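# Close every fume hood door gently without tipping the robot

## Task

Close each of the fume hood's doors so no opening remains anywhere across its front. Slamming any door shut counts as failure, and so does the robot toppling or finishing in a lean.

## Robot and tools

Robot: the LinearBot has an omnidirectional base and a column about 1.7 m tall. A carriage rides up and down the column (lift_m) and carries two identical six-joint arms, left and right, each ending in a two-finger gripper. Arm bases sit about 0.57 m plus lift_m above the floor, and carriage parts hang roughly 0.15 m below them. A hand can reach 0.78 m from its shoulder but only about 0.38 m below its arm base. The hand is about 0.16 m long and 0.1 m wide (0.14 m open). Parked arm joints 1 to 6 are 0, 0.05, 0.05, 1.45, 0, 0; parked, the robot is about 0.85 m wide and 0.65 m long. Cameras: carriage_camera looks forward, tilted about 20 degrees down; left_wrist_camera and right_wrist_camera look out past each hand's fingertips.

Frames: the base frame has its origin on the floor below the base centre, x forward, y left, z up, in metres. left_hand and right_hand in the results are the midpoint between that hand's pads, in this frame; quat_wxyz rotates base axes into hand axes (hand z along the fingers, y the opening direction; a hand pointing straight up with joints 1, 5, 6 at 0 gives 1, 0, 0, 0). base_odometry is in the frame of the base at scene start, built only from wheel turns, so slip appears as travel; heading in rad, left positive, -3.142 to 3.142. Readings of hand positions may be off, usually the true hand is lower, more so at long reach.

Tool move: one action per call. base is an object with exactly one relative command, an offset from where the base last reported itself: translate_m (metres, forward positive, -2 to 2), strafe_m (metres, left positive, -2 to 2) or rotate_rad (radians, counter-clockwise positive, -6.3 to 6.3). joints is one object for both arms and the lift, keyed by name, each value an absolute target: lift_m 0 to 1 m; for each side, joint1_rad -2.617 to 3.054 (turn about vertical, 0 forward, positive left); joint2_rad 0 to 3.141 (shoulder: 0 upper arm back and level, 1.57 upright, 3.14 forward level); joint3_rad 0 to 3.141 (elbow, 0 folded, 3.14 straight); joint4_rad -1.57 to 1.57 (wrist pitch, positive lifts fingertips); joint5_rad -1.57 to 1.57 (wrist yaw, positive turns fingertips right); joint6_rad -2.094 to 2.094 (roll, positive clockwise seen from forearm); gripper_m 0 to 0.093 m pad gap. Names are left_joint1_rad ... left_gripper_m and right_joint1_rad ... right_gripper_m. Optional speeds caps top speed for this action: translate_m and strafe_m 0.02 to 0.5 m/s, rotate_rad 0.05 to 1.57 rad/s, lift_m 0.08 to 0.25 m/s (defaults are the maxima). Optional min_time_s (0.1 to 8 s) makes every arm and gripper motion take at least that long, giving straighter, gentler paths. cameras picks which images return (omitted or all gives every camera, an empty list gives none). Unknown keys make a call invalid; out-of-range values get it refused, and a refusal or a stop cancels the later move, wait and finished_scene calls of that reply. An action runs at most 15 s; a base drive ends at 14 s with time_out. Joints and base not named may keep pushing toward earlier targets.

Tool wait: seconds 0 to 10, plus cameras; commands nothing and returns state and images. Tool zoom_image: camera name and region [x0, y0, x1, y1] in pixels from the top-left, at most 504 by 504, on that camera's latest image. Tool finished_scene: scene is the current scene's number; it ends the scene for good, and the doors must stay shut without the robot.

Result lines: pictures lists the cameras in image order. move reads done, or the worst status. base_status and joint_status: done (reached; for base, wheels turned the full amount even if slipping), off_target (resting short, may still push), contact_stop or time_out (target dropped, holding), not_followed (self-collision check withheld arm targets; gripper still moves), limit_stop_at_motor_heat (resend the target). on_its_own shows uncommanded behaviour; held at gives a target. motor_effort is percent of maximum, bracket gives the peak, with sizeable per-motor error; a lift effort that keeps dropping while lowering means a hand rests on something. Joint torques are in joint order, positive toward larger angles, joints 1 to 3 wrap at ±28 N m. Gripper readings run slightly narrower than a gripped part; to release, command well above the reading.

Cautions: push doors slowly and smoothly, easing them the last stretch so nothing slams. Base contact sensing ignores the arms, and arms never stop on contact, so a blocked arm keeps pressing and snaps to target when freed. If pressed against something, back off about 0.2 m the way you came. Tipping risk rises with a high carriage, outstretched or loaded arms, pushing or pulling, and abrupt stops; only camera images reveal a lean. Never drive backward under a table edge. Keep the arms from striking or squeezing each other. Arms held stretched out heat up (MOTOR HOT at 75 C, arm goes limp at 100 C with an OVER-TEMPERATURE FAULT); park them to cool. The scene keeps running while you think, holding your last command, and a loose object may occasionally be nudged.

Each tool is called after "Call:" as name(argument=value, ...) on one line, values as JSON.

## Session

Call:
move(cameras=["carriage_camera"])

Scene clock: 0.00 s.
Joint torques (N m): no reading
base_odometry: x=+0.000 y=+0.000 heading=+0.000
base_status: not commanded
joint_positions: lift_m=+0.300 left_joint1_rad=+0.007 left_joint2_rad=+0.033 left_joint3_rad=+0.045 left_joint4_rad=+1.465 left_joint5_rad=-0.013 left_joint6_rad=+0.036 left_gripper_m=+0.09396 right_joint1_rad=-0.015 right_joint2_rad=+0.052 right_joint3_rad=+0.032 right_joint4_rad=+1.405 right_joint5_rad=-0.031 right_joint6_rad=+0.001 right_gripper_m=+0.09396
joint_status: not commanded
motor_effort: lift_m=+30 drive_wheels=-1
left_hand: x=+0.2420 y=+0.3192 z=+1.3158 quat_wxyz=(+0.999, -0.006, +0.047, +0.022) (m; base frame)
right_hand: x=+0.2666 y=-0.3123 z=+1.3099 quat_wxyz=(+0.996, -0.014, +0.093, -0.005) (m; base frame)
pictures: carriage_camera
Images, in order (width x height): carriage_camera 672x504.

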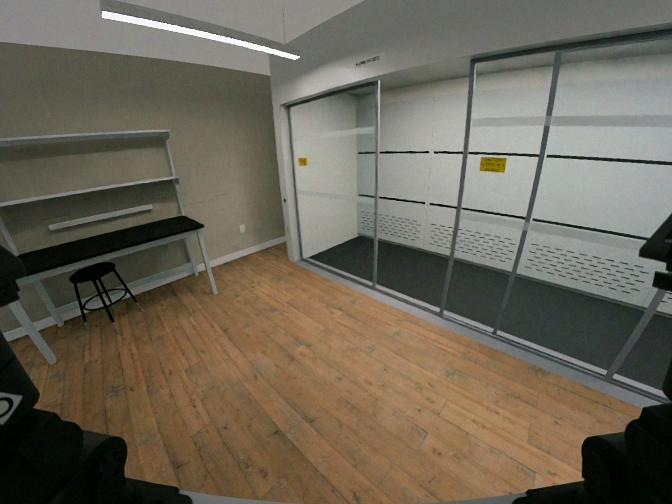

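Call:
move(base={"rotate_rad": -0.65}, cameras=["carriage_camera"])

Call:
zoom_image(camera="carriage_camera", region=[0, 20, 336, 360])

Call:
zoom_image(camera="carriage_camera", region=[280, 20, 640, 360])

Scene clock: 2.30 s.
Joint torques (N m): left_arm=[-0.14 3.86 6.57 -0.15 -0.07 0.07] | right_arm=[-0.23 4.04 4.56 0.08 -0.02 0]
move: done
base_odometry: x=+0.000 y=+0.000 heading=-0.650
base_status: done
joint_positions: lift_m=+0.300 left_joint1_rad=+0.007 left_joint2_rad=+0.033 left_joint3_rad=+0.045 left_joint4_rad=+1.465 left_joint5_rad=-0.013 left_joint6_rad=+0.036 left_gripper_m=+0.09396 right_joint1_rad=-0.015 right_joint2_rad=+0.052 right_joint3_rad=+0.032 right_joint4_rad=+1.405 right_joint5_rad=-0.031 right_joint6_rad=+0.001 right_gripper_m=+0.09396
joint_status: not commanded
motor_effort: lift_m=+29(30) drive_wheels=+2(11)
left_hand: x=+0.2420 y=+0.3192 z=+1.3158 quat_wxyz=(+0.999, -0.006, +0.047, +0.022) (m; base frame)
right_hand: x=+0.2666 y=-0.3123 z=+1.3099 quat_wxyz=(+0.996, -0.014, +0.093, -0.005) (m; base frame)
pictures: carriage_camera
Images, in order (width x height): carriage_camera 672x504.

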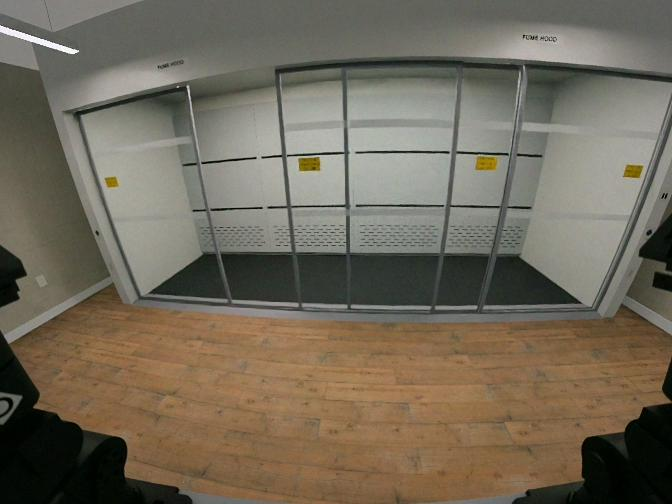

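Scaled by 1.482 from the camera's 672x504 image, which has a finer 960x720 frame.

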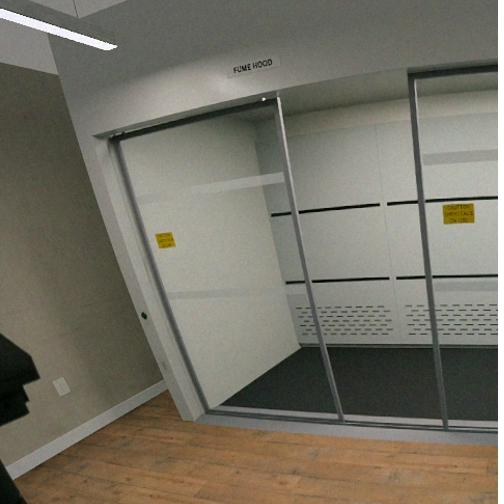

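Scaled by 1.400 from the camera's 672x504 image, which has a finer 960x720 frame.

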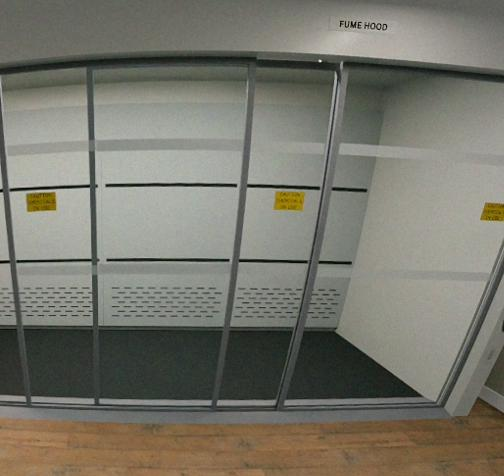

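Call:
move(base={"rotate_rad": -0.055}, joints={"left_joint1_rad":0,"left_joint2_rad":1.4,"left_joint3_rad":1.4,"left_joint4_rad":0,"left_joint5_rad":0,"left_joint6_rad":0,"left_gripper_m":0}, min_time_s=2.5, cameras=[])

Call:
move(base={"strafe_m": -1.0}, speeds={"strafe_m":0.35}, cameras=[])

Call:
move(base={"translate_m": 0.85}, speeds={"translate_m":0.3}, cameras=["carriage_camera","left_wrist_camera"])

Scene clock: 5.90 s.
Joint torques (N m): left_arm=[-0.88 -5.78 12.9 2.17 0.07 -0.12] | right_arm=[-0.17 4.1 4.74 0.07 -0.02 -0.01]
move: done
base_odometry: x=+0.000 y=+0.000 heading=-0.704
base_status: done
joint_positions: lift_m=+0.300 left_joint1_rad=+0.007 left_joint2_rad=+1.397 left_joint3_rad=+1.358 left_joint4_rad=+0.007 left_joint5_rad=-0.012 left_joint6_rad=+0.015 left_gripper_m=+0.00035 right_joint1_rad=-0.015 right_joint2_rad=+0.052 right_joint3_rad=+0.032 right_joint4_rad=+1.405 right_joint5_rad=-0.031 right_joint6_rad=+0.001 right_gripper_m=+0.09396
joint_status: all done
motor_effort: lift_m=+29(30) drive_wheels=+2(8)
left_hand: x=+0.6859 y=+0.3222 z=+1.3021 quat_wxyz=(+0.696, -0.001, +0.718, +0.012) (m; base frame)
right_hand: x=+0.2666 y=-0.3123 z=+1.3099 quat_wxyz=(+0.996, -0.014, +0.093, -0.005) (m; base frame)
pictures: none
No camera images: "cameras" was empty.

Scene clock: 10.63 s.
Joint torques (N m): left_arm=[-0.34 -5.86 12.82 2.17 0.1 -0.21] | right_arm=[-0.25 3.96 4.66 0.05 -0.01 0.06]
move: done
base_odometry: x=-0.648 y=-0.761 heading=-0.705
base_status: done
joint_positions: lift_m=+0.300 left_joint1_rad=+0.003 left_joint2_rad=+1.397 left_joint3_rad=+1.358 left_joint4_rad=+0.004 left_joint5_rad=-0.010 left_joint6_rad=+0.014 left_gripper_m=+0.00035 right_joint1_rad=-0.015 right_joint2_rad=+0.052 right_joint3_rad=+0.032 right_joint4_rad=+1.405 right_joint5_rad=-0.031 right_joint6_rad=+0.001 right_gripper_m=+0.09396
joint_status: not commanded
motor_effort: lift_m=+30(30) drive_wheels=-4(14)
left_hand: x=+0.6858 y=+0.3199 z=+1.3013 quat_wxyz=(+0.695, +0.001, +0.719, +0.010) (m; base frame)
right_hand: x=+0.2666 y=-0.3123 z=+1.3099 quat_wxyz=(+0.996, -0.014, +0.093, -0.005) (m; base frame)
pictures: none
No camera images: "cameras" was empty.

Scene clock: 14.93 s.
Joint torques (N m): left_arm=[-0.28 -6.39 12.98 2.15 0.09 -0.16] | right_arm=[-0.2 4.1 4.63 0.03 -0.04 0]
move: done
base_odometry: x=-0.002 y=-1.313 heading=-0.706
base_status: done
joint_positions: lift_m=+0.300 left_joint1_rad=+0.003 left_joint2_rad=+1.400 left_joint3_rad=+1.360 left_joint4_rad=+0.002 left_joint5_rad=-0.010 left_joint6_rad=+0.014 left_gripper_m=+0.00035 right_joint1_rad=-0.015 right_joint2_rad=+0.052 right_joint3_rad=+0.032 right_joint4_rad=+1.405 right_joint5_rad=-0.031 right_joint6_rad=+0.001 right_gripper_m=+0.09396
joint_status: not commanded
motor_effort: lift_m=+30(30) drive_wheels=-3(12)
left_hand: x=+0.6868 y=+0.3199 z=+1.3002 quat_wxyz=(+0.693, +0.001, +0.721, +0.010) (m; base frame)
right_hand: x=+0.2666 y=-0.3123 z=+1.3099 quat_wxyz=(+0.996, -0.014, +0.093, -0.005) (m; base frame)
pictures: carriage_camera, left_wrist_camera
Images, in order (width x height): carriage_camera 672x504, left_wrist_camera 672x504.

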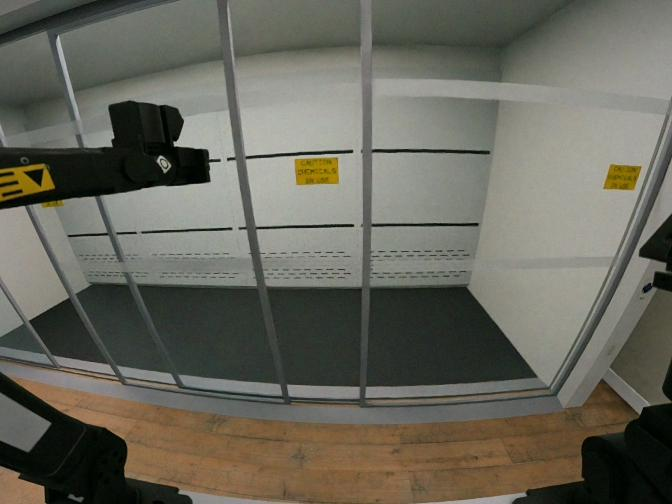

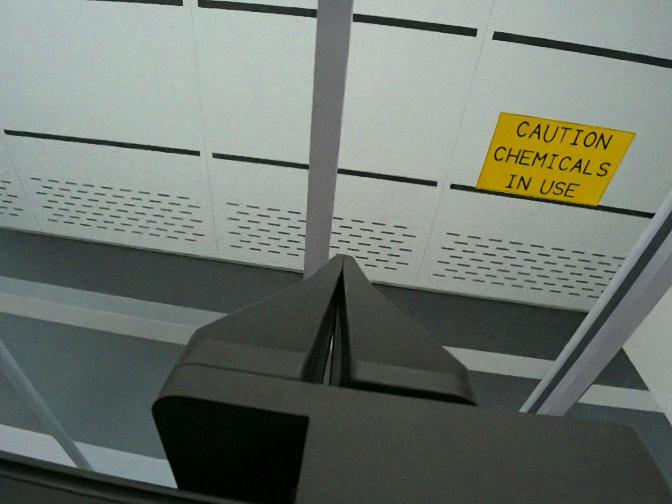

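Call:
move(base={"strafe_m": -0.09}, speeds={"strafe_m":0.15}, cameras=[])

Call:
move(base={"translate_m": 0.24}, speeds={"translate_m":0.1}, cameras=["carriage_camera","left_wrist_camera"])

Scene clock: 17.00 s.
Joint torques (N m): left_arm=[-0.12 -6.13 12.75 2.18 0.04 -0.14] | right_arm=[-0.16 3.95 4.51 0.08 -0.02 -0.02]
move: done
base_odometry: x=-0.060 y=-1.381 heading=-0.706
base_status: done
joint_positions: lift_m=+0.300 left_joint1_rad=-0.001 left_joint2_rad=+1.400 left_joint3_rad=+1.360 left_joint4_rad=+0.001 left_joint5_rad=-0.007 left_joint6_rad=+0.014 left_gripper_m=+0.00035 right_joint1_rad=-0.015 right_joint2_rad=+0.052 right_joint3_rad=+0.032 right_joint4_rad=+1.405 right_joint5_rad=-0.031 right_joint6_rad=+0.001 right_gripper_m=+0.09396
joint_status: not commanded
motor_effort: lift_m=+30(30) drive_wheels=+0(9)
left_hand: x=+0.6868 y=+0.3178 z=+1.3000 quat_wxyz=(+0.693, +0.003, +0.721, +0.007) (m; base frame)
right_hand: x=+0.2666 y=-0.3123 z=+1.3099 quat_wxyz=(+0.996, -0.014, +0.093, -0.005) (m; base frame)
pictures: none
No camera images: "cameras" was empty.

Scene clock: 20.17 s.
Joint torques (N m): left_arm=[-0.05 -6.32 12.4 2.15 0.04 -0.15] | right_arm=[0.01 4.03 4.66 0 -0.06 -0.03]
move: done
base_odometry: x=+0.123 y=-1.537 heading=-0.706
base_status: done
joint_positions: lift_m=+0.300 left_joint1_rad=-0.001 left_joint2_rad=+1.401 left_joint3_rad=+1.360 left_joint4_rad=+0.001 left_joint5_rad=-0.007 left_joint6_rad=+0.014 left_gripper_m=+0.00035 right_joint1_rad=-0.015 right_joint2_rad=+0.052 right_joint3_rad=+0.032 right_joint4_rad=+1.405 right_joint5_rad=-0.031 right_joint6_rad=+0.001 right_gripper_m=+0.09396
joint_status: not commanded
motor_effort: lift_m=+29(30) drive_wheels=+1(10)
left_hand: x=+0.6870 y=+0.3178 z=+1.2998 quat_wxyz=(+0.693, +0.003, +0.721, +0.007) (m; base frame)
right_hand: x=+0.2666 y=-0.3123 z=+1.3099 quat_wxyz=(+0.996, -0.014, +0.093, -0.005) (m; base frame)
pictures: carriage_camera, left_wrist_camera
Images, in order (width x height): carriage_camera 672x504, left_wrist_camera 672x504.

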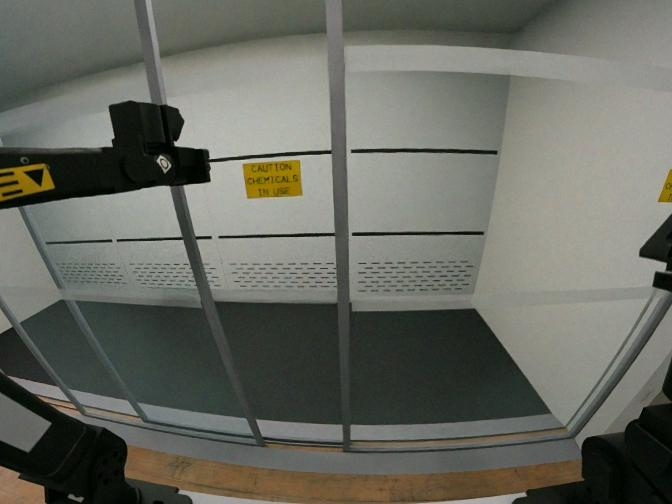

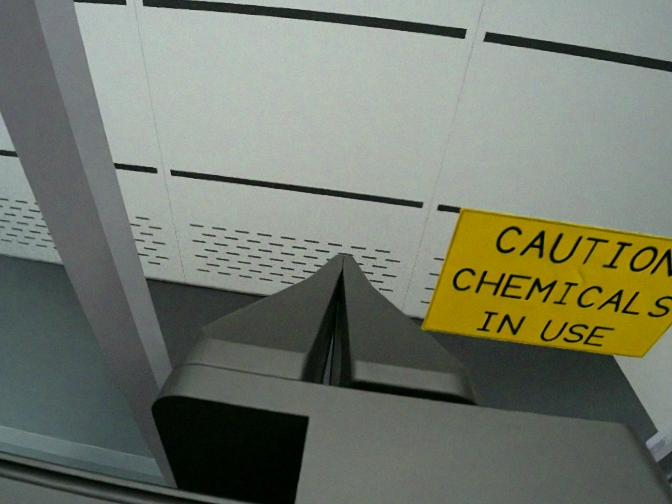

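Call:
move(base={"translate_m": 0.05}, speeds={"translate_m":0.04}, cameras=[])

Call:
move(base={"translate_m": 0.03}, speeds={"translate_m":0.03}, cameras=["carriage_camera","left_wrist_camera"])

Scene clock: 22.07 s.
Joint torques (N m): left_arm=[0.12 -6.46 12.55 2.17 0.11 -0.14] | right_arm=[-0.1 3.85 4.71 0.01 -0.01 -0.02]
move: done
base_odometry: x=+0.161 y=-1.570 heading=-0.706
base_status: done
joint_positions: lift_m=+0.300 left_joint1_rad=-0.001 left_joint2_rad=+1.401 left_joint3_rad=+1.361 left_joint4_rad=+0.000 left_joint5_rad=-0.007 left_joint6_rad=+0.014 left_gripper_m=+0.00035 right_joint1_rad=-0.015 right_joint2_rad=+0.052 right_joint3_rad=+0.032 right_joint4_rad=+1.405 right_joint5_rad=-0.031 right_joint6_rad=+0.001 right_gripper_m=+0.09396
joint_status: not commanded
motor_effort: lift_m=+30(30) drive_wheels=+1(9)
left_hand: x=+0.6870 y=+0.3178 z=+1.2999 quat_wxyz=(+0.693, +0.003, +0.721, +0.007) (m; base frame)
right_hand: x=+0.2666 y=-0.3123 z=+1.3099 quat_wxyz=(+0.996, -0.014, +0.093, -0.005) (m; base frame)
pictures: none
No camera images: "cameras" was empty.

Scene clock: 23.57 s.
Joint torques (N m): left_arm=[-0.06 -2.09 12.42 3.15 0.09 -0.15] | right_arm=[-0.18 4.05 4.45 0.06 -0.06 0]
move: done
base_odometry: x=+0.183 y=-1.590 heading=-0.707
base_status: done
joint_positions: lift_m=+0.300 left_joint1_rad=-0.001 left_joint2_rad=+1.357 left_joint3_rad=+1.362 left_joint4_rad=-0.084 left_joint5_rad=-0.007 left_joint6_rad=+0.014 left_gripper_m=+0.00035 right_joint1_rad=-0.015 right_joint2_rad=+0.052 right_joint3_rad=+0.032 right_joint4_rad=+1.405 right_joint5_rad=-0.031 right_joint6_rad=+0.001 right_gripper_m=+0.09396
joint_status: not commanded
motor_effort: lift_m=+30(30) drive_wheels=+2(7)
left_hand: x=+0.6724 y=+0.3178 z=+1.2994 quat_wxyz=(+0.679, +0.003, +0.734, +0.007) (m; base frame)
right_hand: x=+0.2666 y=-0.3123 z=+1.3099 quat_wxyz=(+0.996, -0.014, +0.093, -0.005) (m; base frame)
pictures: carriage_camera, left_wrist_camera
Images, in order (width x height): carriage_camera 672x504, left_wrist_camera 672x504.

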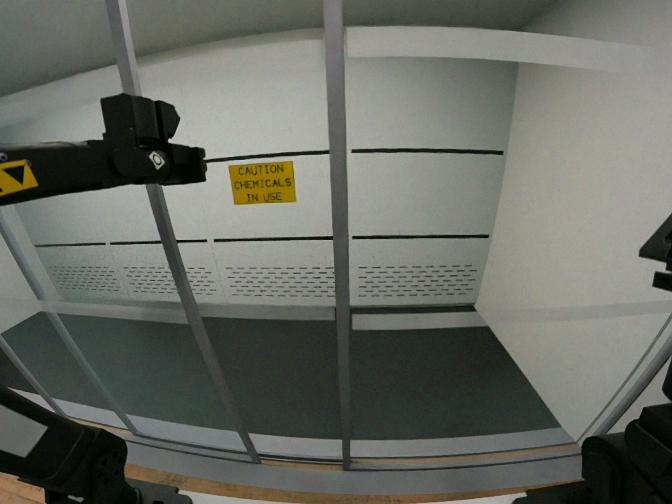

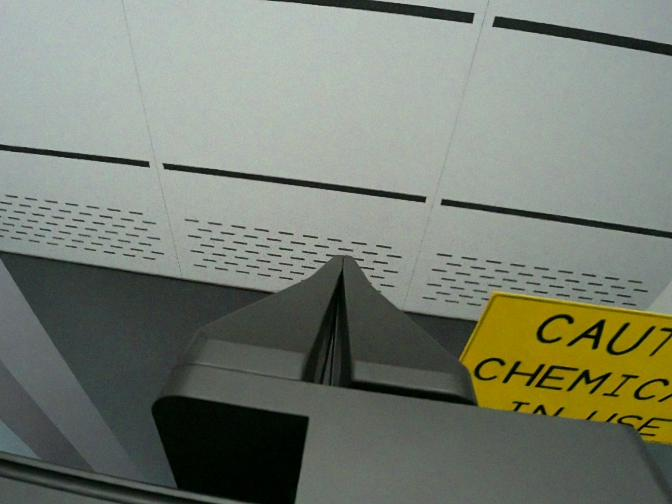

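Call:
move(base={"translate_m": -0.018}, speeds={"translate_m":0.05}, cameras=[])

Call:
move(joints={"left_joint1_rad":0.2,"left_joint5_rad":-0.5,"left_joint2_rad":1.4,"left_joint3_rad":1.37,"left_joint4_rad":0,"left_joint6_rad":0}, min_time_s=2, cameras=[])

Call:
move(base={"strafe_m": 0.1}, speeds={"strafe_m":0.04}, cameras=["carriage_camera","left_wrist_camera"])

Scene clock: 24.83 s.
Joint torques (N m): left_arm=[-0.14 -6.01 12.38 2.4 0.05 -0.18] | right_arm=[-0.12 3.88 4.59 0.06 -0.05 -0.01]
move: done
base_odometry: x=+0.170 y=-1.578 heading=-0.707
base_status: done
joint_positions: lift_m=+0.300 left_joint1_rad=-0.001 left_joint2_rad=+1.399 left_joint3_rad=+1.362 left_joint4_rad=-0.025 left_joint5_rad=-0.007 left_joint6_rad=+0.014 left_gripper_m=+0.00035 right_joint1_rad=-0.015 right_joint2_rad=+0.052 right_joint3_rad=+0.032 right_joint4_rad=+1.405 right_joint5_rad=-0.031 right_joint6_rad=+0.001 right_gripper_m=+0.09396
joint_status: not commanded
motor_effort: lift_m=+30(30) drive_wheels=-2(7)
left_hand: x=+0.6859 y=+0.3178 z=+1.2954 quat_wxyz=(+0.685, +0.003, +0.729, +0.007) (m; base frame)
right_hand: x=+0.2666 y=-0.3123 z=+1.3099 quat_wxyz=(+0.996, -0.014, +0.093, -0.005) (m; base frame)
pictures: none
No camera images: "cameras" was empty.

Scene clock: 27.13 s.
Joint torques (N m): left_arm=[6.48 -6.13 9.29 2.43 -2.3 -0.05] | right_arm=[-0.25 3.97 4.7 0.1 -0.03 0]
move: off_target
base_odometry: x=+0.170 y=-1.578 heading=-0.707
base_status: not commanded
joint_positions: lift_m=+0.300 left_joint1_rad=+0.130 left_joint2_rad=+1.399 left_joint3_rad=+1.362 left_joint4_rad=-0.023 left_joint5_rad=-0.295 left_joint6_rad=+0.010 left_gripper_m=+0.00033 right_joint1_rad=-0.015 right_joint2_rad=+0.052 right_joint3_rad=+0.032 right_joint4_rad=+1.405 right_joint5_rad=-0.031 right_joint6_rad=+0.001 right_gripper_m=+0.09396
joint_status: left_joint1_rad off_target (ended at +0.130, target +0.200); left_joint5_rad off_target (ended at -0.295, target -0.500); the others done
motor_effort: lift_m=+30(30) drive_wheels=-3(3)
left_hand: x=+0.6683 y=+0.4260 z=+1.2962 quat_wxyz=(+0.669, -0.144, +0.713, +0.154) (m; base frame)
right_hand: x=+0.2666 y=-0.3123 z=+1.3099 quat_wxyz=(+0.996, -0.014, +0.093, -0.005) (m; base frame)
pictures: none
No camera images: "cameras" was empty.

Scene clock: 30.33 s.
Joint torques (N m): left_arm=[11.25 -5.57 9.36 2.58 -3.6 -0.08] | right_arm=[-0.16 4.01 4.67 0.03 -0.07 -0.02]
move: done
base_odometry: x=+0.235 y=-1.502 heading=-0.707
base_status: done
joint_positions: lift_m=+0.300 left_joint1_rad=+0.076 left_joint2_rad=+1.393 left_joint3_rad=+1.362 left_joint4_rad=-0.033 left_joint5_rad=-0.183 left_joint6_rad=+0.010 left_gripper_m=+0.00028 right_joint1_rad=-0.015 right_joint2_rad=+0.052 right_joint3_rad=+0.032 right_joint4_rad=+1.405 right_joint5_rad=-0.031 right_joint6_rad=+0.001 right_gripper_m=+0.09396
joint_status: not commanded
motor_effort: lift_m=+30(30) drive_wheels=+3(12)
left_hand: x=+0.6775 y=+0.3832 z=+1.2964 quat_wxyz=(+0.678, -0.087, +0.724, +0.096) (m; base frame)
right_hand: x=+0.2666 y=-0.3123 z=+1.3099 quat_wxyz=(+0.996, -0.014, +0.093, -0.005) (m; base frame)
pictures: carriage_camera, left_wrist_camera
Images, in order (width x height): carriage_camera 672x504, left_wrist_camera 672x504.

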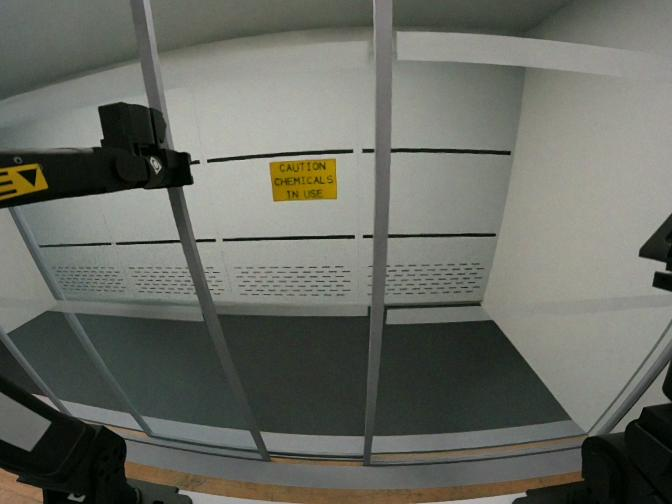

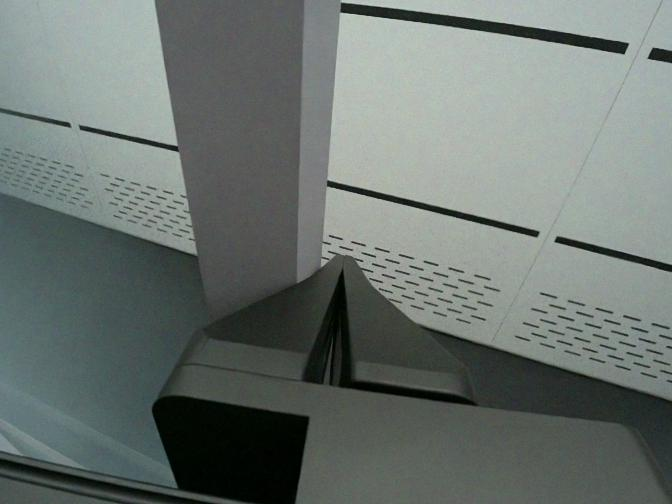

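Call:
move(base={"strafe_m": 0.2}, speeds={"strafe_m":0.06}, cameras=["carriage_camera","left_wrist_camera"])

Call:
move(base={"strafe_m": 0.15}, speeds={"strafe_m":0.05}, cameras=["carriage_camera","left_wrist_camera"])

Scene clock: 34.57 s.
Joint torques (N m): left_arm=[10.58 -6.3 9.47 2.41 -3.46 -0.07] | right_arm=[-0.13 4.04 4.83 0.08 -0.03 0.01]
move: done
base_odometry: x=+0.365 y=-1.350 heading=-0.708
base_status: done
joint_positions: lift_m=+0.300 left_joint1_rad=+0.081 left_joint2_rad=+1.398 left_joint3_rad=+1.362 left_joint4_rad=-0.023 left_joint5_rad=-0.191 left_joint6_rad=+0.008 left_gripper_m=+0.00028 right_joint1_rad=-0.015 right_joint2_rad=+0.052 right_joint3_rad=+0.032 right_joint4_rad=+1.405 right_joint5_rad=-0.031 right_joint6_rad=+0.001 right_gripper_m=+0.09396
joint_status: not commanded
motor_effort: lift_m=+30(30) drive_wheels=+2(12)
left_hand: x=+0.6783 y=+0.3868 z=+1.2967 quat_wxyz=(+0.679, -0.092, +0.721, +0.100) (m; base frame)
right_hand: x=+0.2666 y=-0.3123 z=+1.3099 quat_wxyz=(+0.996, -0.014, +0.093, -0.005) (m; base frame)
pictures: carriage_camera, left_wrist_camera
Images, in order (width x height): carriage_camera 672x504, left_wrist_camera 672x504.

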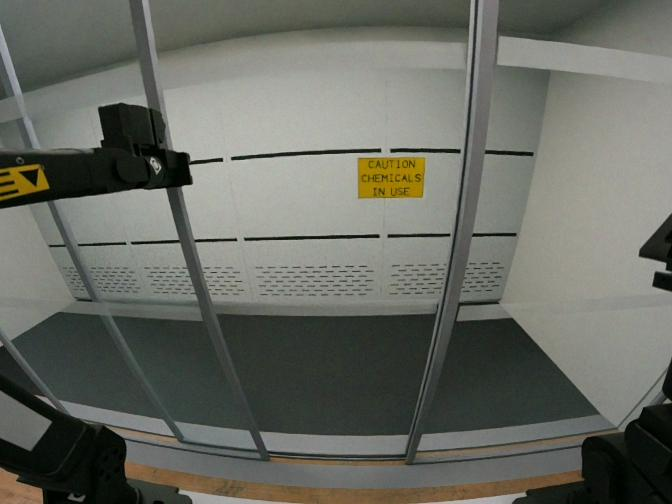

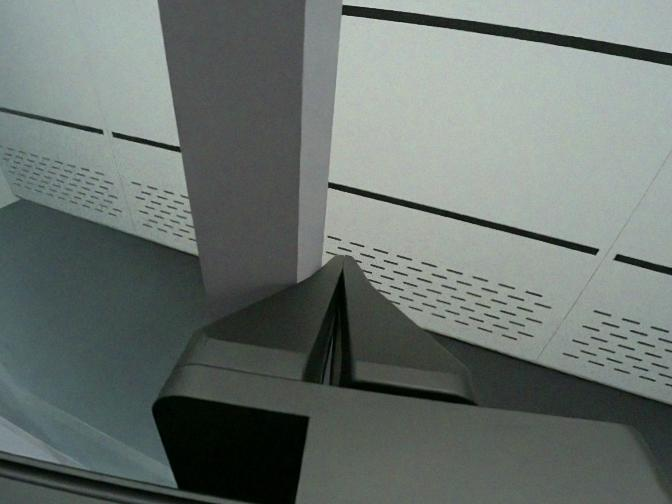

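Scene clock: 38.30 s.
Joint torques (N m): left_arm=[11.29 -5.83 9.33 2.49 -3.68 -0.06] | right_arm=[-0.21 3.97 4.55 0.05 -0.04 -0.01]
move: done
base_odometry: x=+0.462 y=-1.237 heading=-0.708
base_status: done
joint_positions: lift_m=+0.300 left_joint1_rad=+0.076 left_joint2_rad=+1.396 left_joint3_rad=+1.362 left_joint4_rad=-0.026 left_joint5_rad=-0.182 left_joint6_rad=+0.009 left_gripper_m=+0.00028 right_joint1_rad=-0.015 right_joint2_rad=+0.052 right_joint3_rad=+0.032 right_joint4_rad=+1.405 right_joint5_rad=-0.031 right_joint6_rad=+0.001 right_gripper_m=+0.09396
joint_status: not commanded
motor_effort: lift_m=+30(30) drive_wheels=+3(9)
left_hand: x=+0.6786 y=+0.3831 z=+1.2966 quat_wxyz=(+0.679, -0.087, +0.722, +0.095) (m; base frame)
right_hand: x=+0.2666 y=-0.3123 z=+1.3099 quat_wxyz=(+0.996, -0.014, +0.093, -0.005) (m; base frame)
pictures: carriage_camera, left_wrist_camera
Images, in order (width x height): carriage_camera 672x504, left_wrist_camera 672x504.

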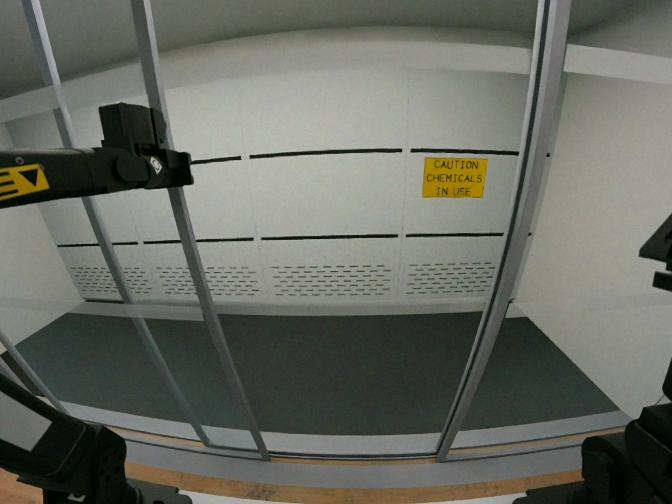

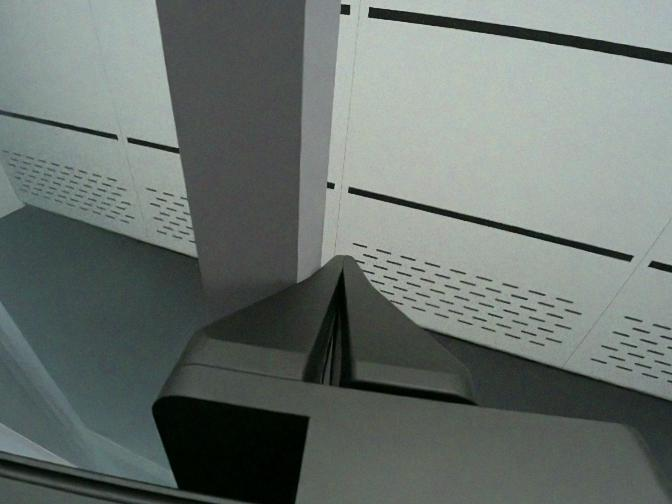

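Call:
move(base={"strafe_m": 0.15}, speeds={"strafe_m":0.05}, cameras=["carriage_camera"])

Call:
move(base={"strafe_m": 0.05}, speeds={"strafe_m":0.02}, cameras=["carriage_camera","left_wrist_camera"])

Scene clock: 42.20 s.
Joint torques (N m): left_arm=[11 -5.76 9.51 2.42 -3.62 -0.06] | right_arm=[-0.14 4.04 4.7 0.08 -0.05 -0.01]
move: done
base_odometry: x=+0.560 y=-1.123 heading=-0.708
base_status: done
joint_positions: lift_m=+0.300 left_joint1_rad=+0.077 left_joint2_rad=+1.396 left_joint3_rad=+1.362 left_joint4_rad=-0.026 left_joint5_rad=-0.184 left_joint6_rad=+0.009 left_gripper_m=+0.00028 right_joint1_rad=-0.015 right_joint2_rad=+0.052 right_joint3_rad=+0.032 right_joint4_rad=+1.405 right_joint5_rad=-0.031 right_joint6_rad=+0.001 right_gripper_m=+0.09396
joint_status: not commanded
motor_effort: lift_m=+30(30) drive_wheels=+3(11)
left_hand: x=+0.6784 y=+0.3840 z=+1.2967 quat_wxyz=(+0.679, -0.088, +0.722, +0.096) (m; base frame)
right_hand: x=+0.2666 y=-0.3123 z=+1.3099 quat_wxyz=(+0.996, -0.014, +0.093, -0.005) (m; base frame)
pictures: carriage_camera
Images, in order (width x height): carriage_camera 672x504.

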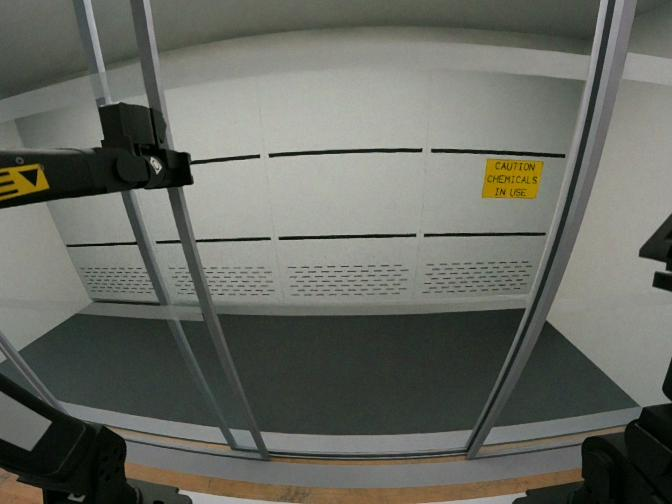

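Scene clock: 45.20 s.
Joint torques (N m): left_arm=[11.82 -5.5 9.48 2.57 -3.86 -0.07] | right_arm=[-0.16 4 4.62 0.03 -0.01 0.03]
move: done
base_odometry: x=+0.593 y=-1.085 heading=-0.708
base_status: done
joint_positions: lift_m=+0.300 left_joint1_rad=+0.069 left_joint2_rad=+1.391 left_joint3_rad=+1.362 left_joint4_rad=-0.036 left_joint5_rad=-0.161 left_joint6_rad=+0.010 left_gripper_m=+0.00028 right_joint1_rad=-0.015 right_joint2_rad=+0.052 right_joint3_rad=+0.032 right_joint4_rad=+1.405 right_joint5_rad=-0.031 right_joint6_rad=+0.001 right_gripper_m=+0.09396
joint_status: not commanded
motor_effort: lift_m=+30(30) drive_wheels=+3(11)
left_hand: x=+0.6783 y=+0.3761 z=+1.2964 quat_wxyz=(+0.679, -0.076, +0.725, +0.085) (m; base frame)
right_hand: x=+0.2666 y=-0.3123 z=+1.3099 quat_wxyz=(+0.996, -0.014, +0.093, -0.005) (m; base frame)
pictures: carriage_camera, left_wrist_camera
Images, in order (width x height): carriage_camera 672x504, left_wrist_camera 672x504.

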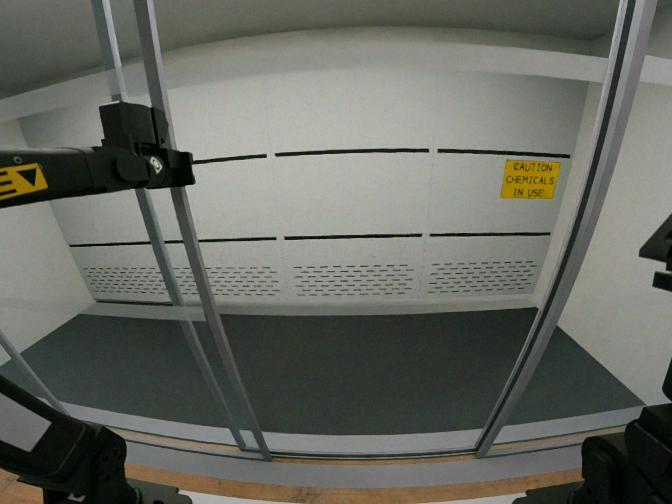

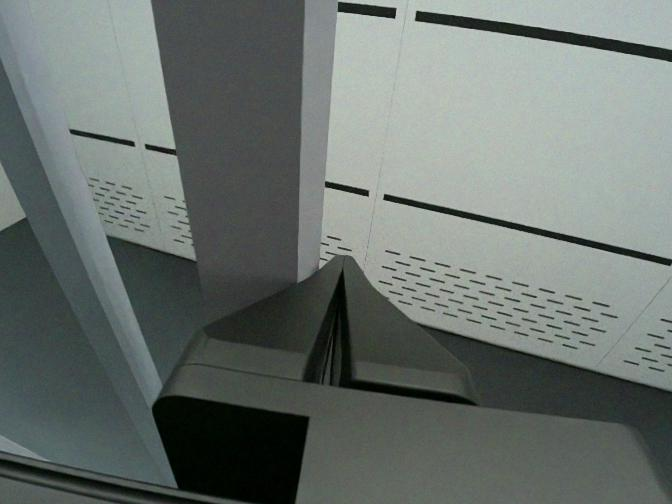

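Call:
move(base={"strafe_m": 0.07}, speeds={"strafe_m":0.03}, cameras=["left_wrist_camera"])

Call:
move(base={"strafe_m": 0.025}, speeds={"strafe_m":0.02}, cameras=["carriage_camera","left_wrist_camera"])

Scene clock: 48.33 s.
Joint torques (N m): left_arm=[11.4 -5.56 9.47 2.59 -3.77 -0.12] | right_arm=[-0.17 3.92 4.67 0.05 -0.02 -0.01]
move: done
base_odometry: x=+0.638 y=-1.032 heading=-0.709
base_status: done
joint_positions: lift_m=+0.300 left_joint1_rad=+0.072 left_joint2_rad=+1.392 left_joint3_rad=+1.362 left_joint4_rad=-0.034 left_joint5_rad=-0.169 left_joint6_rad=+0.010 left_gripper_m=+0.00028 right_joint1_rad=-0.015 right_joint2_rad=+0.052 right_joint3_rad=+0.032 right_joint4_rad=+1.405 right_joint5_rad=-0.031 right_joint6_rad=+0.001 right_gripper_m=+0.09396
joint_status: not commanded
motor_effort: lift_m=+30(30) drive_wheels=+3(12)
left_hand: x=+0.6781 y=+0.3787 z=+1.2964 quat_wxyz=(+0.679, -0.080, +0.725, +0.089) (m; base frame)
right_hand: x=+0.2666 y=-0.3123 z=+1.3099 quat_wxyz=(+0.996, -0.014, +0.093, -0.005) (m; base frame)
pictures: left_wrist_camera
Images, in order (width x height): left_wrist_camera 672x504.

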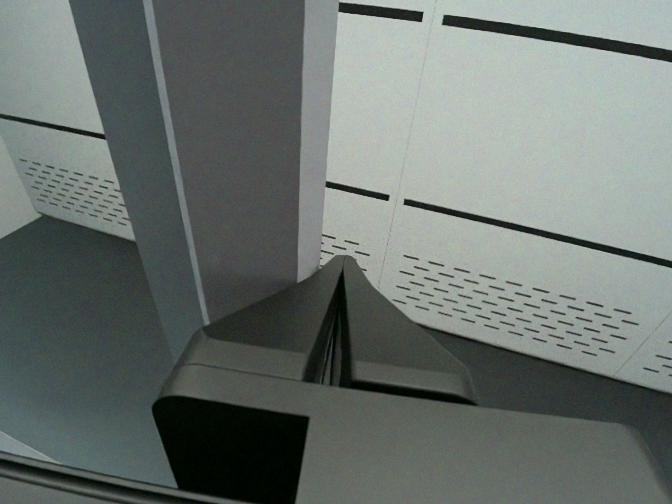

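Scene clock: 50.23 s.
Joint torques (N m): left_arm=[11.9 -5.39 9.39 2.63 -3.84 -0.05] | right_arm=[-0.34 4.03 4.63 0.06 -0.03 -0.03]
move: done
base_odometry: x=+0.655 y=-1.014 heading=-0.709
base_status: done
joint_positions: lift_m=+0.300 left_joint1_rad=+0.071 left_joint2_rad=+1.390 left_joint3_rad=+1.362 left_joint4_rad=-0.037 left_joint5_rad=-0.164 left_joint6_rad=+0.010 left_gripper_m=+0.00027 right_joint1_rad=-0.015 right_joint2_rad=+0.052 right_joint3_rad=+0.032 right_joint4_rad=+1.405 right_joint5_rad=-0.031 right_joint6_rad=+0.001 right_gripper_m=+0.09396
joint_status: not commanded
motor_effort: lift_m=+30(30) drive_wheels=+3(10)
left_hand: x=+0.6778 y=+0.3778 z=+1.2964 quat_wxyz=(+0.678, -0.078, +0.725, +0.087) (m; base frame)
right_hand: x=+0.2666 y=-0.3123 z=+1.3099 quat_wxyz=(+0.996, -0.014, +0.093, -0.005) (m; base frame)
pictures: carriage_camera, left_wrist_camera
Images, in order (width x height): carriage_camera 672x504, left_wrist_camera 672x504.

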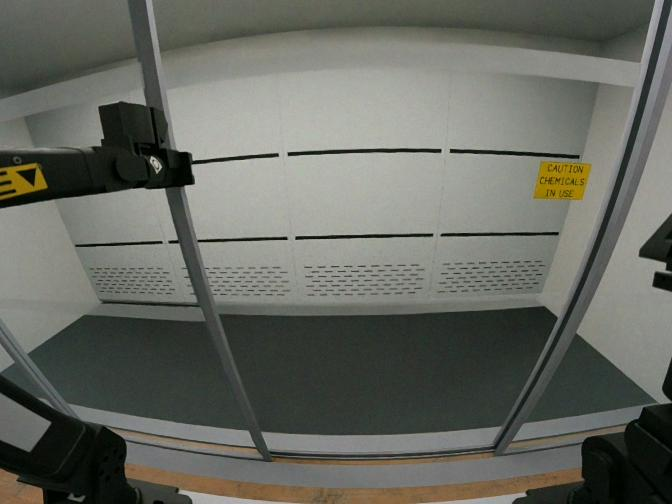

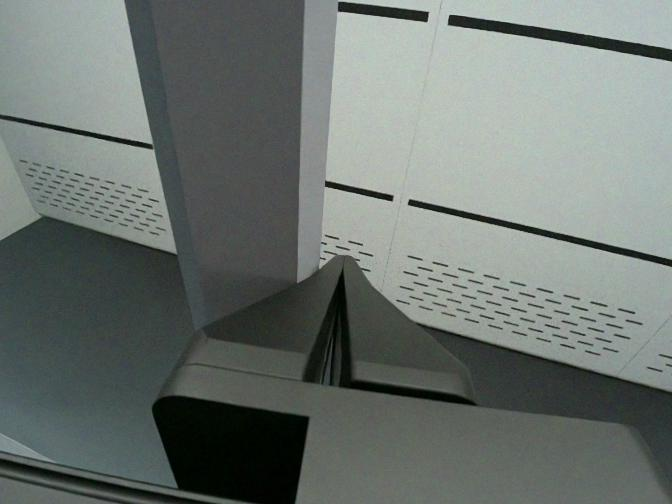

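Call:
move(base={"strafe_m": 0.025}, speeds={"strafe_m":0.02}, cameras=["left_wrist_camera"])

Scene clock: 52.30 s.
Joint torques (N m): left_arm=[11.69 -5.24 9.43 2.61 -3.8 -0.06] | right_arm=[-0.06 4.14 4.62 0.03 -0.04 0.03]
move: done
base_odometry: x=+0.671 y=-0.995 heading=-0.709
base_status: done
joint_positions: lift_m=+0.300 left_joint1_rad=+0.070 left_joint2_rad=+1.389 left_joint3_rad=+1.362 left_joint4_rad=-0.039 left_joint5_rad=-0.164 left_joint6_rad=+0.010 left_gripper_m=+0.00027 right_joint1_rad=-0.015 right_joint2_rad=+0.052 right_joint3_rad=+0.032 right_joint4_rad=+1.405 right_joint5_rad=-0.031 right_joint6_rad=+0.001 right_gripper_m=+0.09396
joint_status: not commanded
motor_effort: lift_m=+30(30) drive_wheels=+3(10)
left_hand: x=+0.6775 y=+0.3773 z=+1.2964 quat_wxyz=(+0.678, -0.078, +0.726, +0.087) (m; base frame)
right_hand: x=+0.2666 y=-0.3123 z=+1.3099 quat_wxyz=(+0.996, -0.014, +0.093, -0.005) (m; base frame)
pictures: left_wrist_camera
Images, in order (width x height): left_wrist_camera 672x504.

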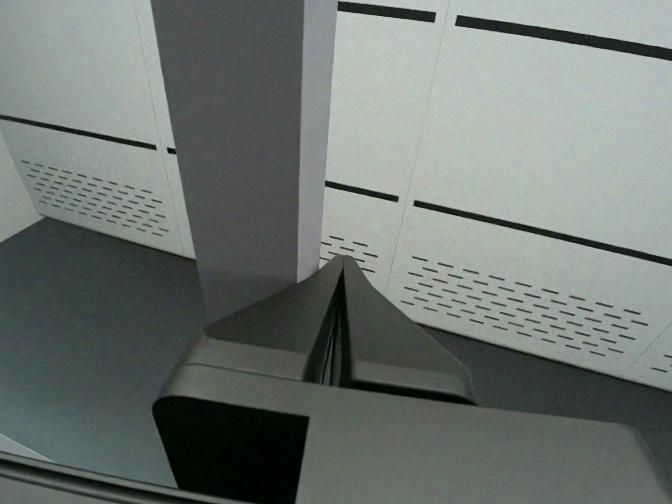

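Call:
move(base={"strafe_m": -0.12}, speeds={"strafe_m":0.1}, cameras=[])

Call:
move(base={"translate_m": -0.8}, joints={"left_joint1_rad":0,"left_joint5_rad":0}, speeds={"translate_m":0.3}, cameras=["carriage_camera"])

Call:
move(base={"strafe_m": 0.45}, joints={"left_joint1_rad":0,"left_joint2_rad":0.05,"left_joint3_rad":0.05,"left_joint4_rad":1.45,"left_joint5_rad":0,"left_joint6_rad":0}, min_time_s=2, cameras=["carriage_camera"])

Call:
zoom_image(camera="carriage_camera", region=[0, 50, 336, 380])

Call:
zoom_image(camera="carriage_camera", region=[300, 30, 650, 380])

Scene clock: 54.53 s.
Joint torques (N m): left_arm=[0.34 -6.6 9.47 2.17 -0.19 -0.11] | right_arm=[-0.09 4.12 4.62 0.08 -0.01 0.01]
move: done
base_odometry: x=+0.593 y=-1.086 heading=-0.709
base_status: done
joint_positions: lift_m=+0.300 left_joint1_rad=+0.194 left_joint2_rad=+1.406 left_joint3_rad=+1.362 left_joint4_rad=-0.010 left_joint5_rad=-0.487 left_joint6_rad=+0.006 left_gripper_m=+0.00027 right_joint1_rad=-0.015 right_joint2_rad=+0.052 right_joint3_rad=+0.032 right_joint4_rad=+1.405 right_joint5_rad=-0.031 right_joint6_rad=+0.001 right_gripper_m=+0.09396
joint_status: not commanded
on_its_own: left_joint1_rad moved +0.124 to your old target +0.200; left_joint5_rad moved -0.323 to your old target -0.500
motor_effort: lift_m=+30(30) drive_wheels=+2(7)
left_hand: x=+0.6443 y=+0.4826 z=+1.2970 quat_wxyz=(+0.647, -0.231, +0.686, +0.241) (m; base frame)
right_hand: x=+0.2666 y=-0.3123 z=+1.3099 quat_wxyz=(+0.996, -0.014, +0.093, -0.005) (m; base frame)
pictures: none
No camera images: "cameras" was empty.

Scene clock: 58.67 s.
Joint torques (N m): left_arm=[-0.7 -6.95 9.51 2.29 0.13 -0.07] | right_arm=[0.05 3.96 4.71 0.05 -0.03 -0.02]
move: done
base_odometry: x=-0.014 y=-0.565 heading=-0.709
base_status: done
joint_positions: lift_m=+0.300 left_joint1_rad=+0.004 left_joint2_rad=+1.406 left_joint3_rad=+1.362 left_joint4_rad=-0.010 left_joint5_rad=-0.012 left_joint6_rad=+0.006 left_gripper_m=+0.00027 right_joint1_rad=-0.015 right_joint2_rad=+0.052 right_joint3_rad=+0.032 right_joint4_rad=+1.405 right_joint5_rad=-0.031 right_joint6_rad=+0.001 right_gripper_m=+0.09396
joint_status: all done
motor_effort: lift_m=+30(30) drive_wheels=-1(11)
left_hand: x=+0.6883 y=+0.3208 z=+1.2959 quat_wxyz=(+0.688, -0.003, +0.726, +0.008) (m; base frame)
right_hand: x=+0.2666 y=-0.3123 z=+1.3099 quat_wxyz=(+0.996, -0.014, +0.093, -0.005) (m; base frame)
pictures: carriage_camera
Images, in order (width x height): carriage_camera 672x504.

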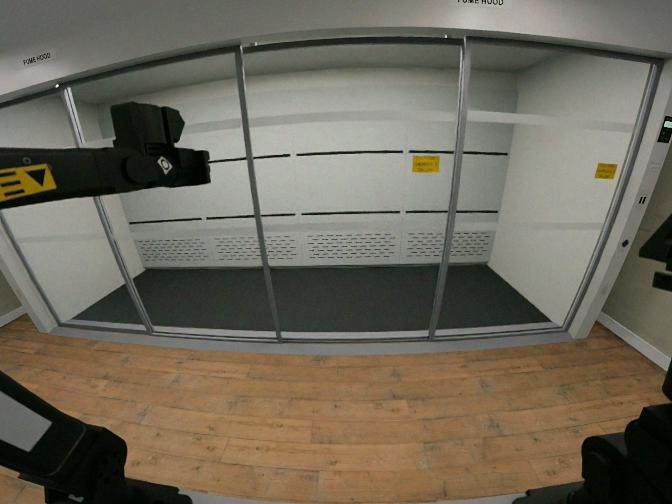

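Scene clock: 61.73 s.
Joint torques (N m): left_arm=[-0.08 2.96 5.07 0.09 0.05 -0.06] | right_arm=[-0.25 4.03 4.67 0.01 0 0.01]
move: done
base_odometry: x=+0.278 y=-0.223 heading=-0.709
base_status: done
joint_positions: lift_m=+0.300 left_joint1_rad=+0.001 left_joint2_rad=+0.055 left_joint3_rad=+0.063 left_joint4_rad=+1.435 left_joint5_rad=-0.007 left_joint6_rad=+0.006 left_gripper_m=+0.00027 right_joint1_rad=-0.015 right_joint2_rad=+0.052 right_joint3_rad=+0.032 right_joint4_rad=+1.405 right_joint5_rad=-0.031 right_joint6_rad=+0.001 right_gripper_m=+0.09396
joint_status: all done
motor_effort: lift_m=+30(30) drive_wheels=-2(9)
left_hand: x=+0.2510 y=+0.3181 z=+1.3197 quat_wxyz=(+0.998, -0.003, +0.064, +0.004) (m; base frame)
right_hand: x=+0.2666 y=-0.3123 z=+1.3099 quat_wxyz=(+0.996, -0.014, +0.093, -0.005) (m; base frame)
pictures: carriage_camera
Images, in order (width x height): carriage_camera 672x504.

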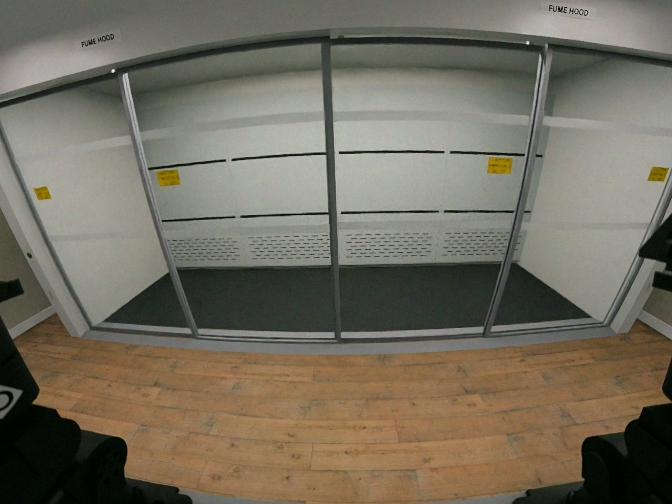

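Scaled by 1.500 from the camera's 672x504 image, which has a finer 960x720 frame.

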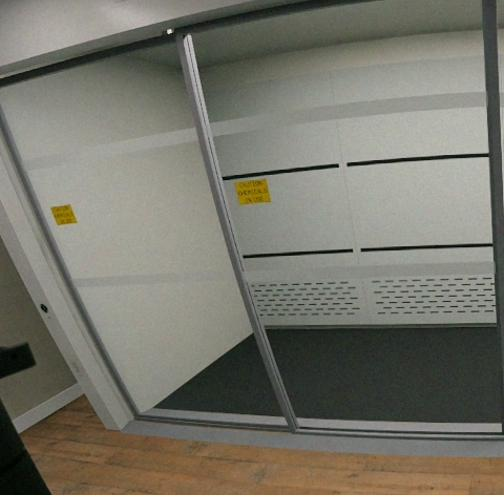

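Scaled by 1.440 from the camera's 672x504 image, which has a finer 960x720 frame.

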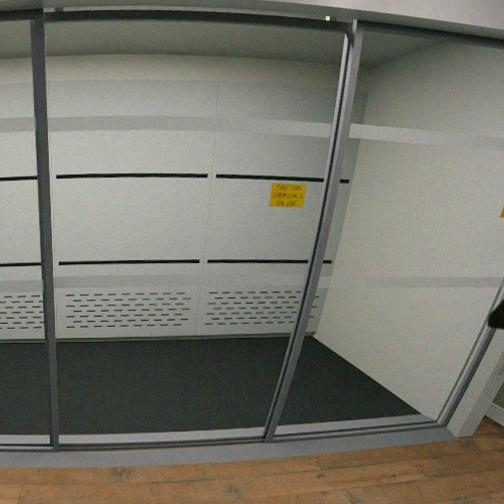

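Call:
zoom_image(camera="carriage_camera", region=[290, 220, 390, 350])

Call:
zoom_image(camera="carriage_camera", region=[110, 60, 210, 350])

Call:
zoom_image(camera="carriage_camera", region=[580, 120, 672, 350])

Scaled by 3.877 from the camera's 672x504 image, which has a finer 960x720 frame.

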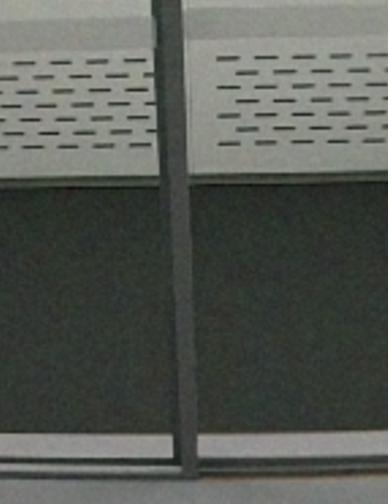

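Scaled by 1.738 from the camera's 672x504 image, which has a finer 960x720 frame.

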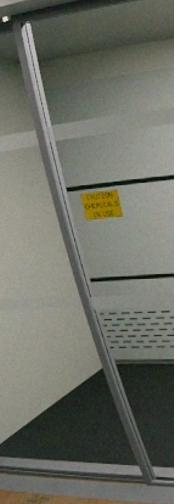

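Scaled by 2.191 from the camera's 672x504 image, which has a finer 960x720 frame.

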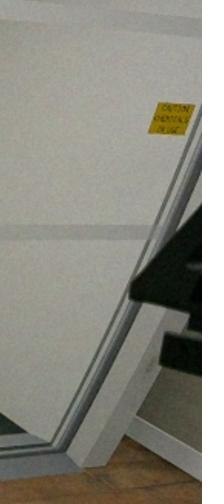

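Call:
finished_scene(scene=2)

The scene is finished: the task was done.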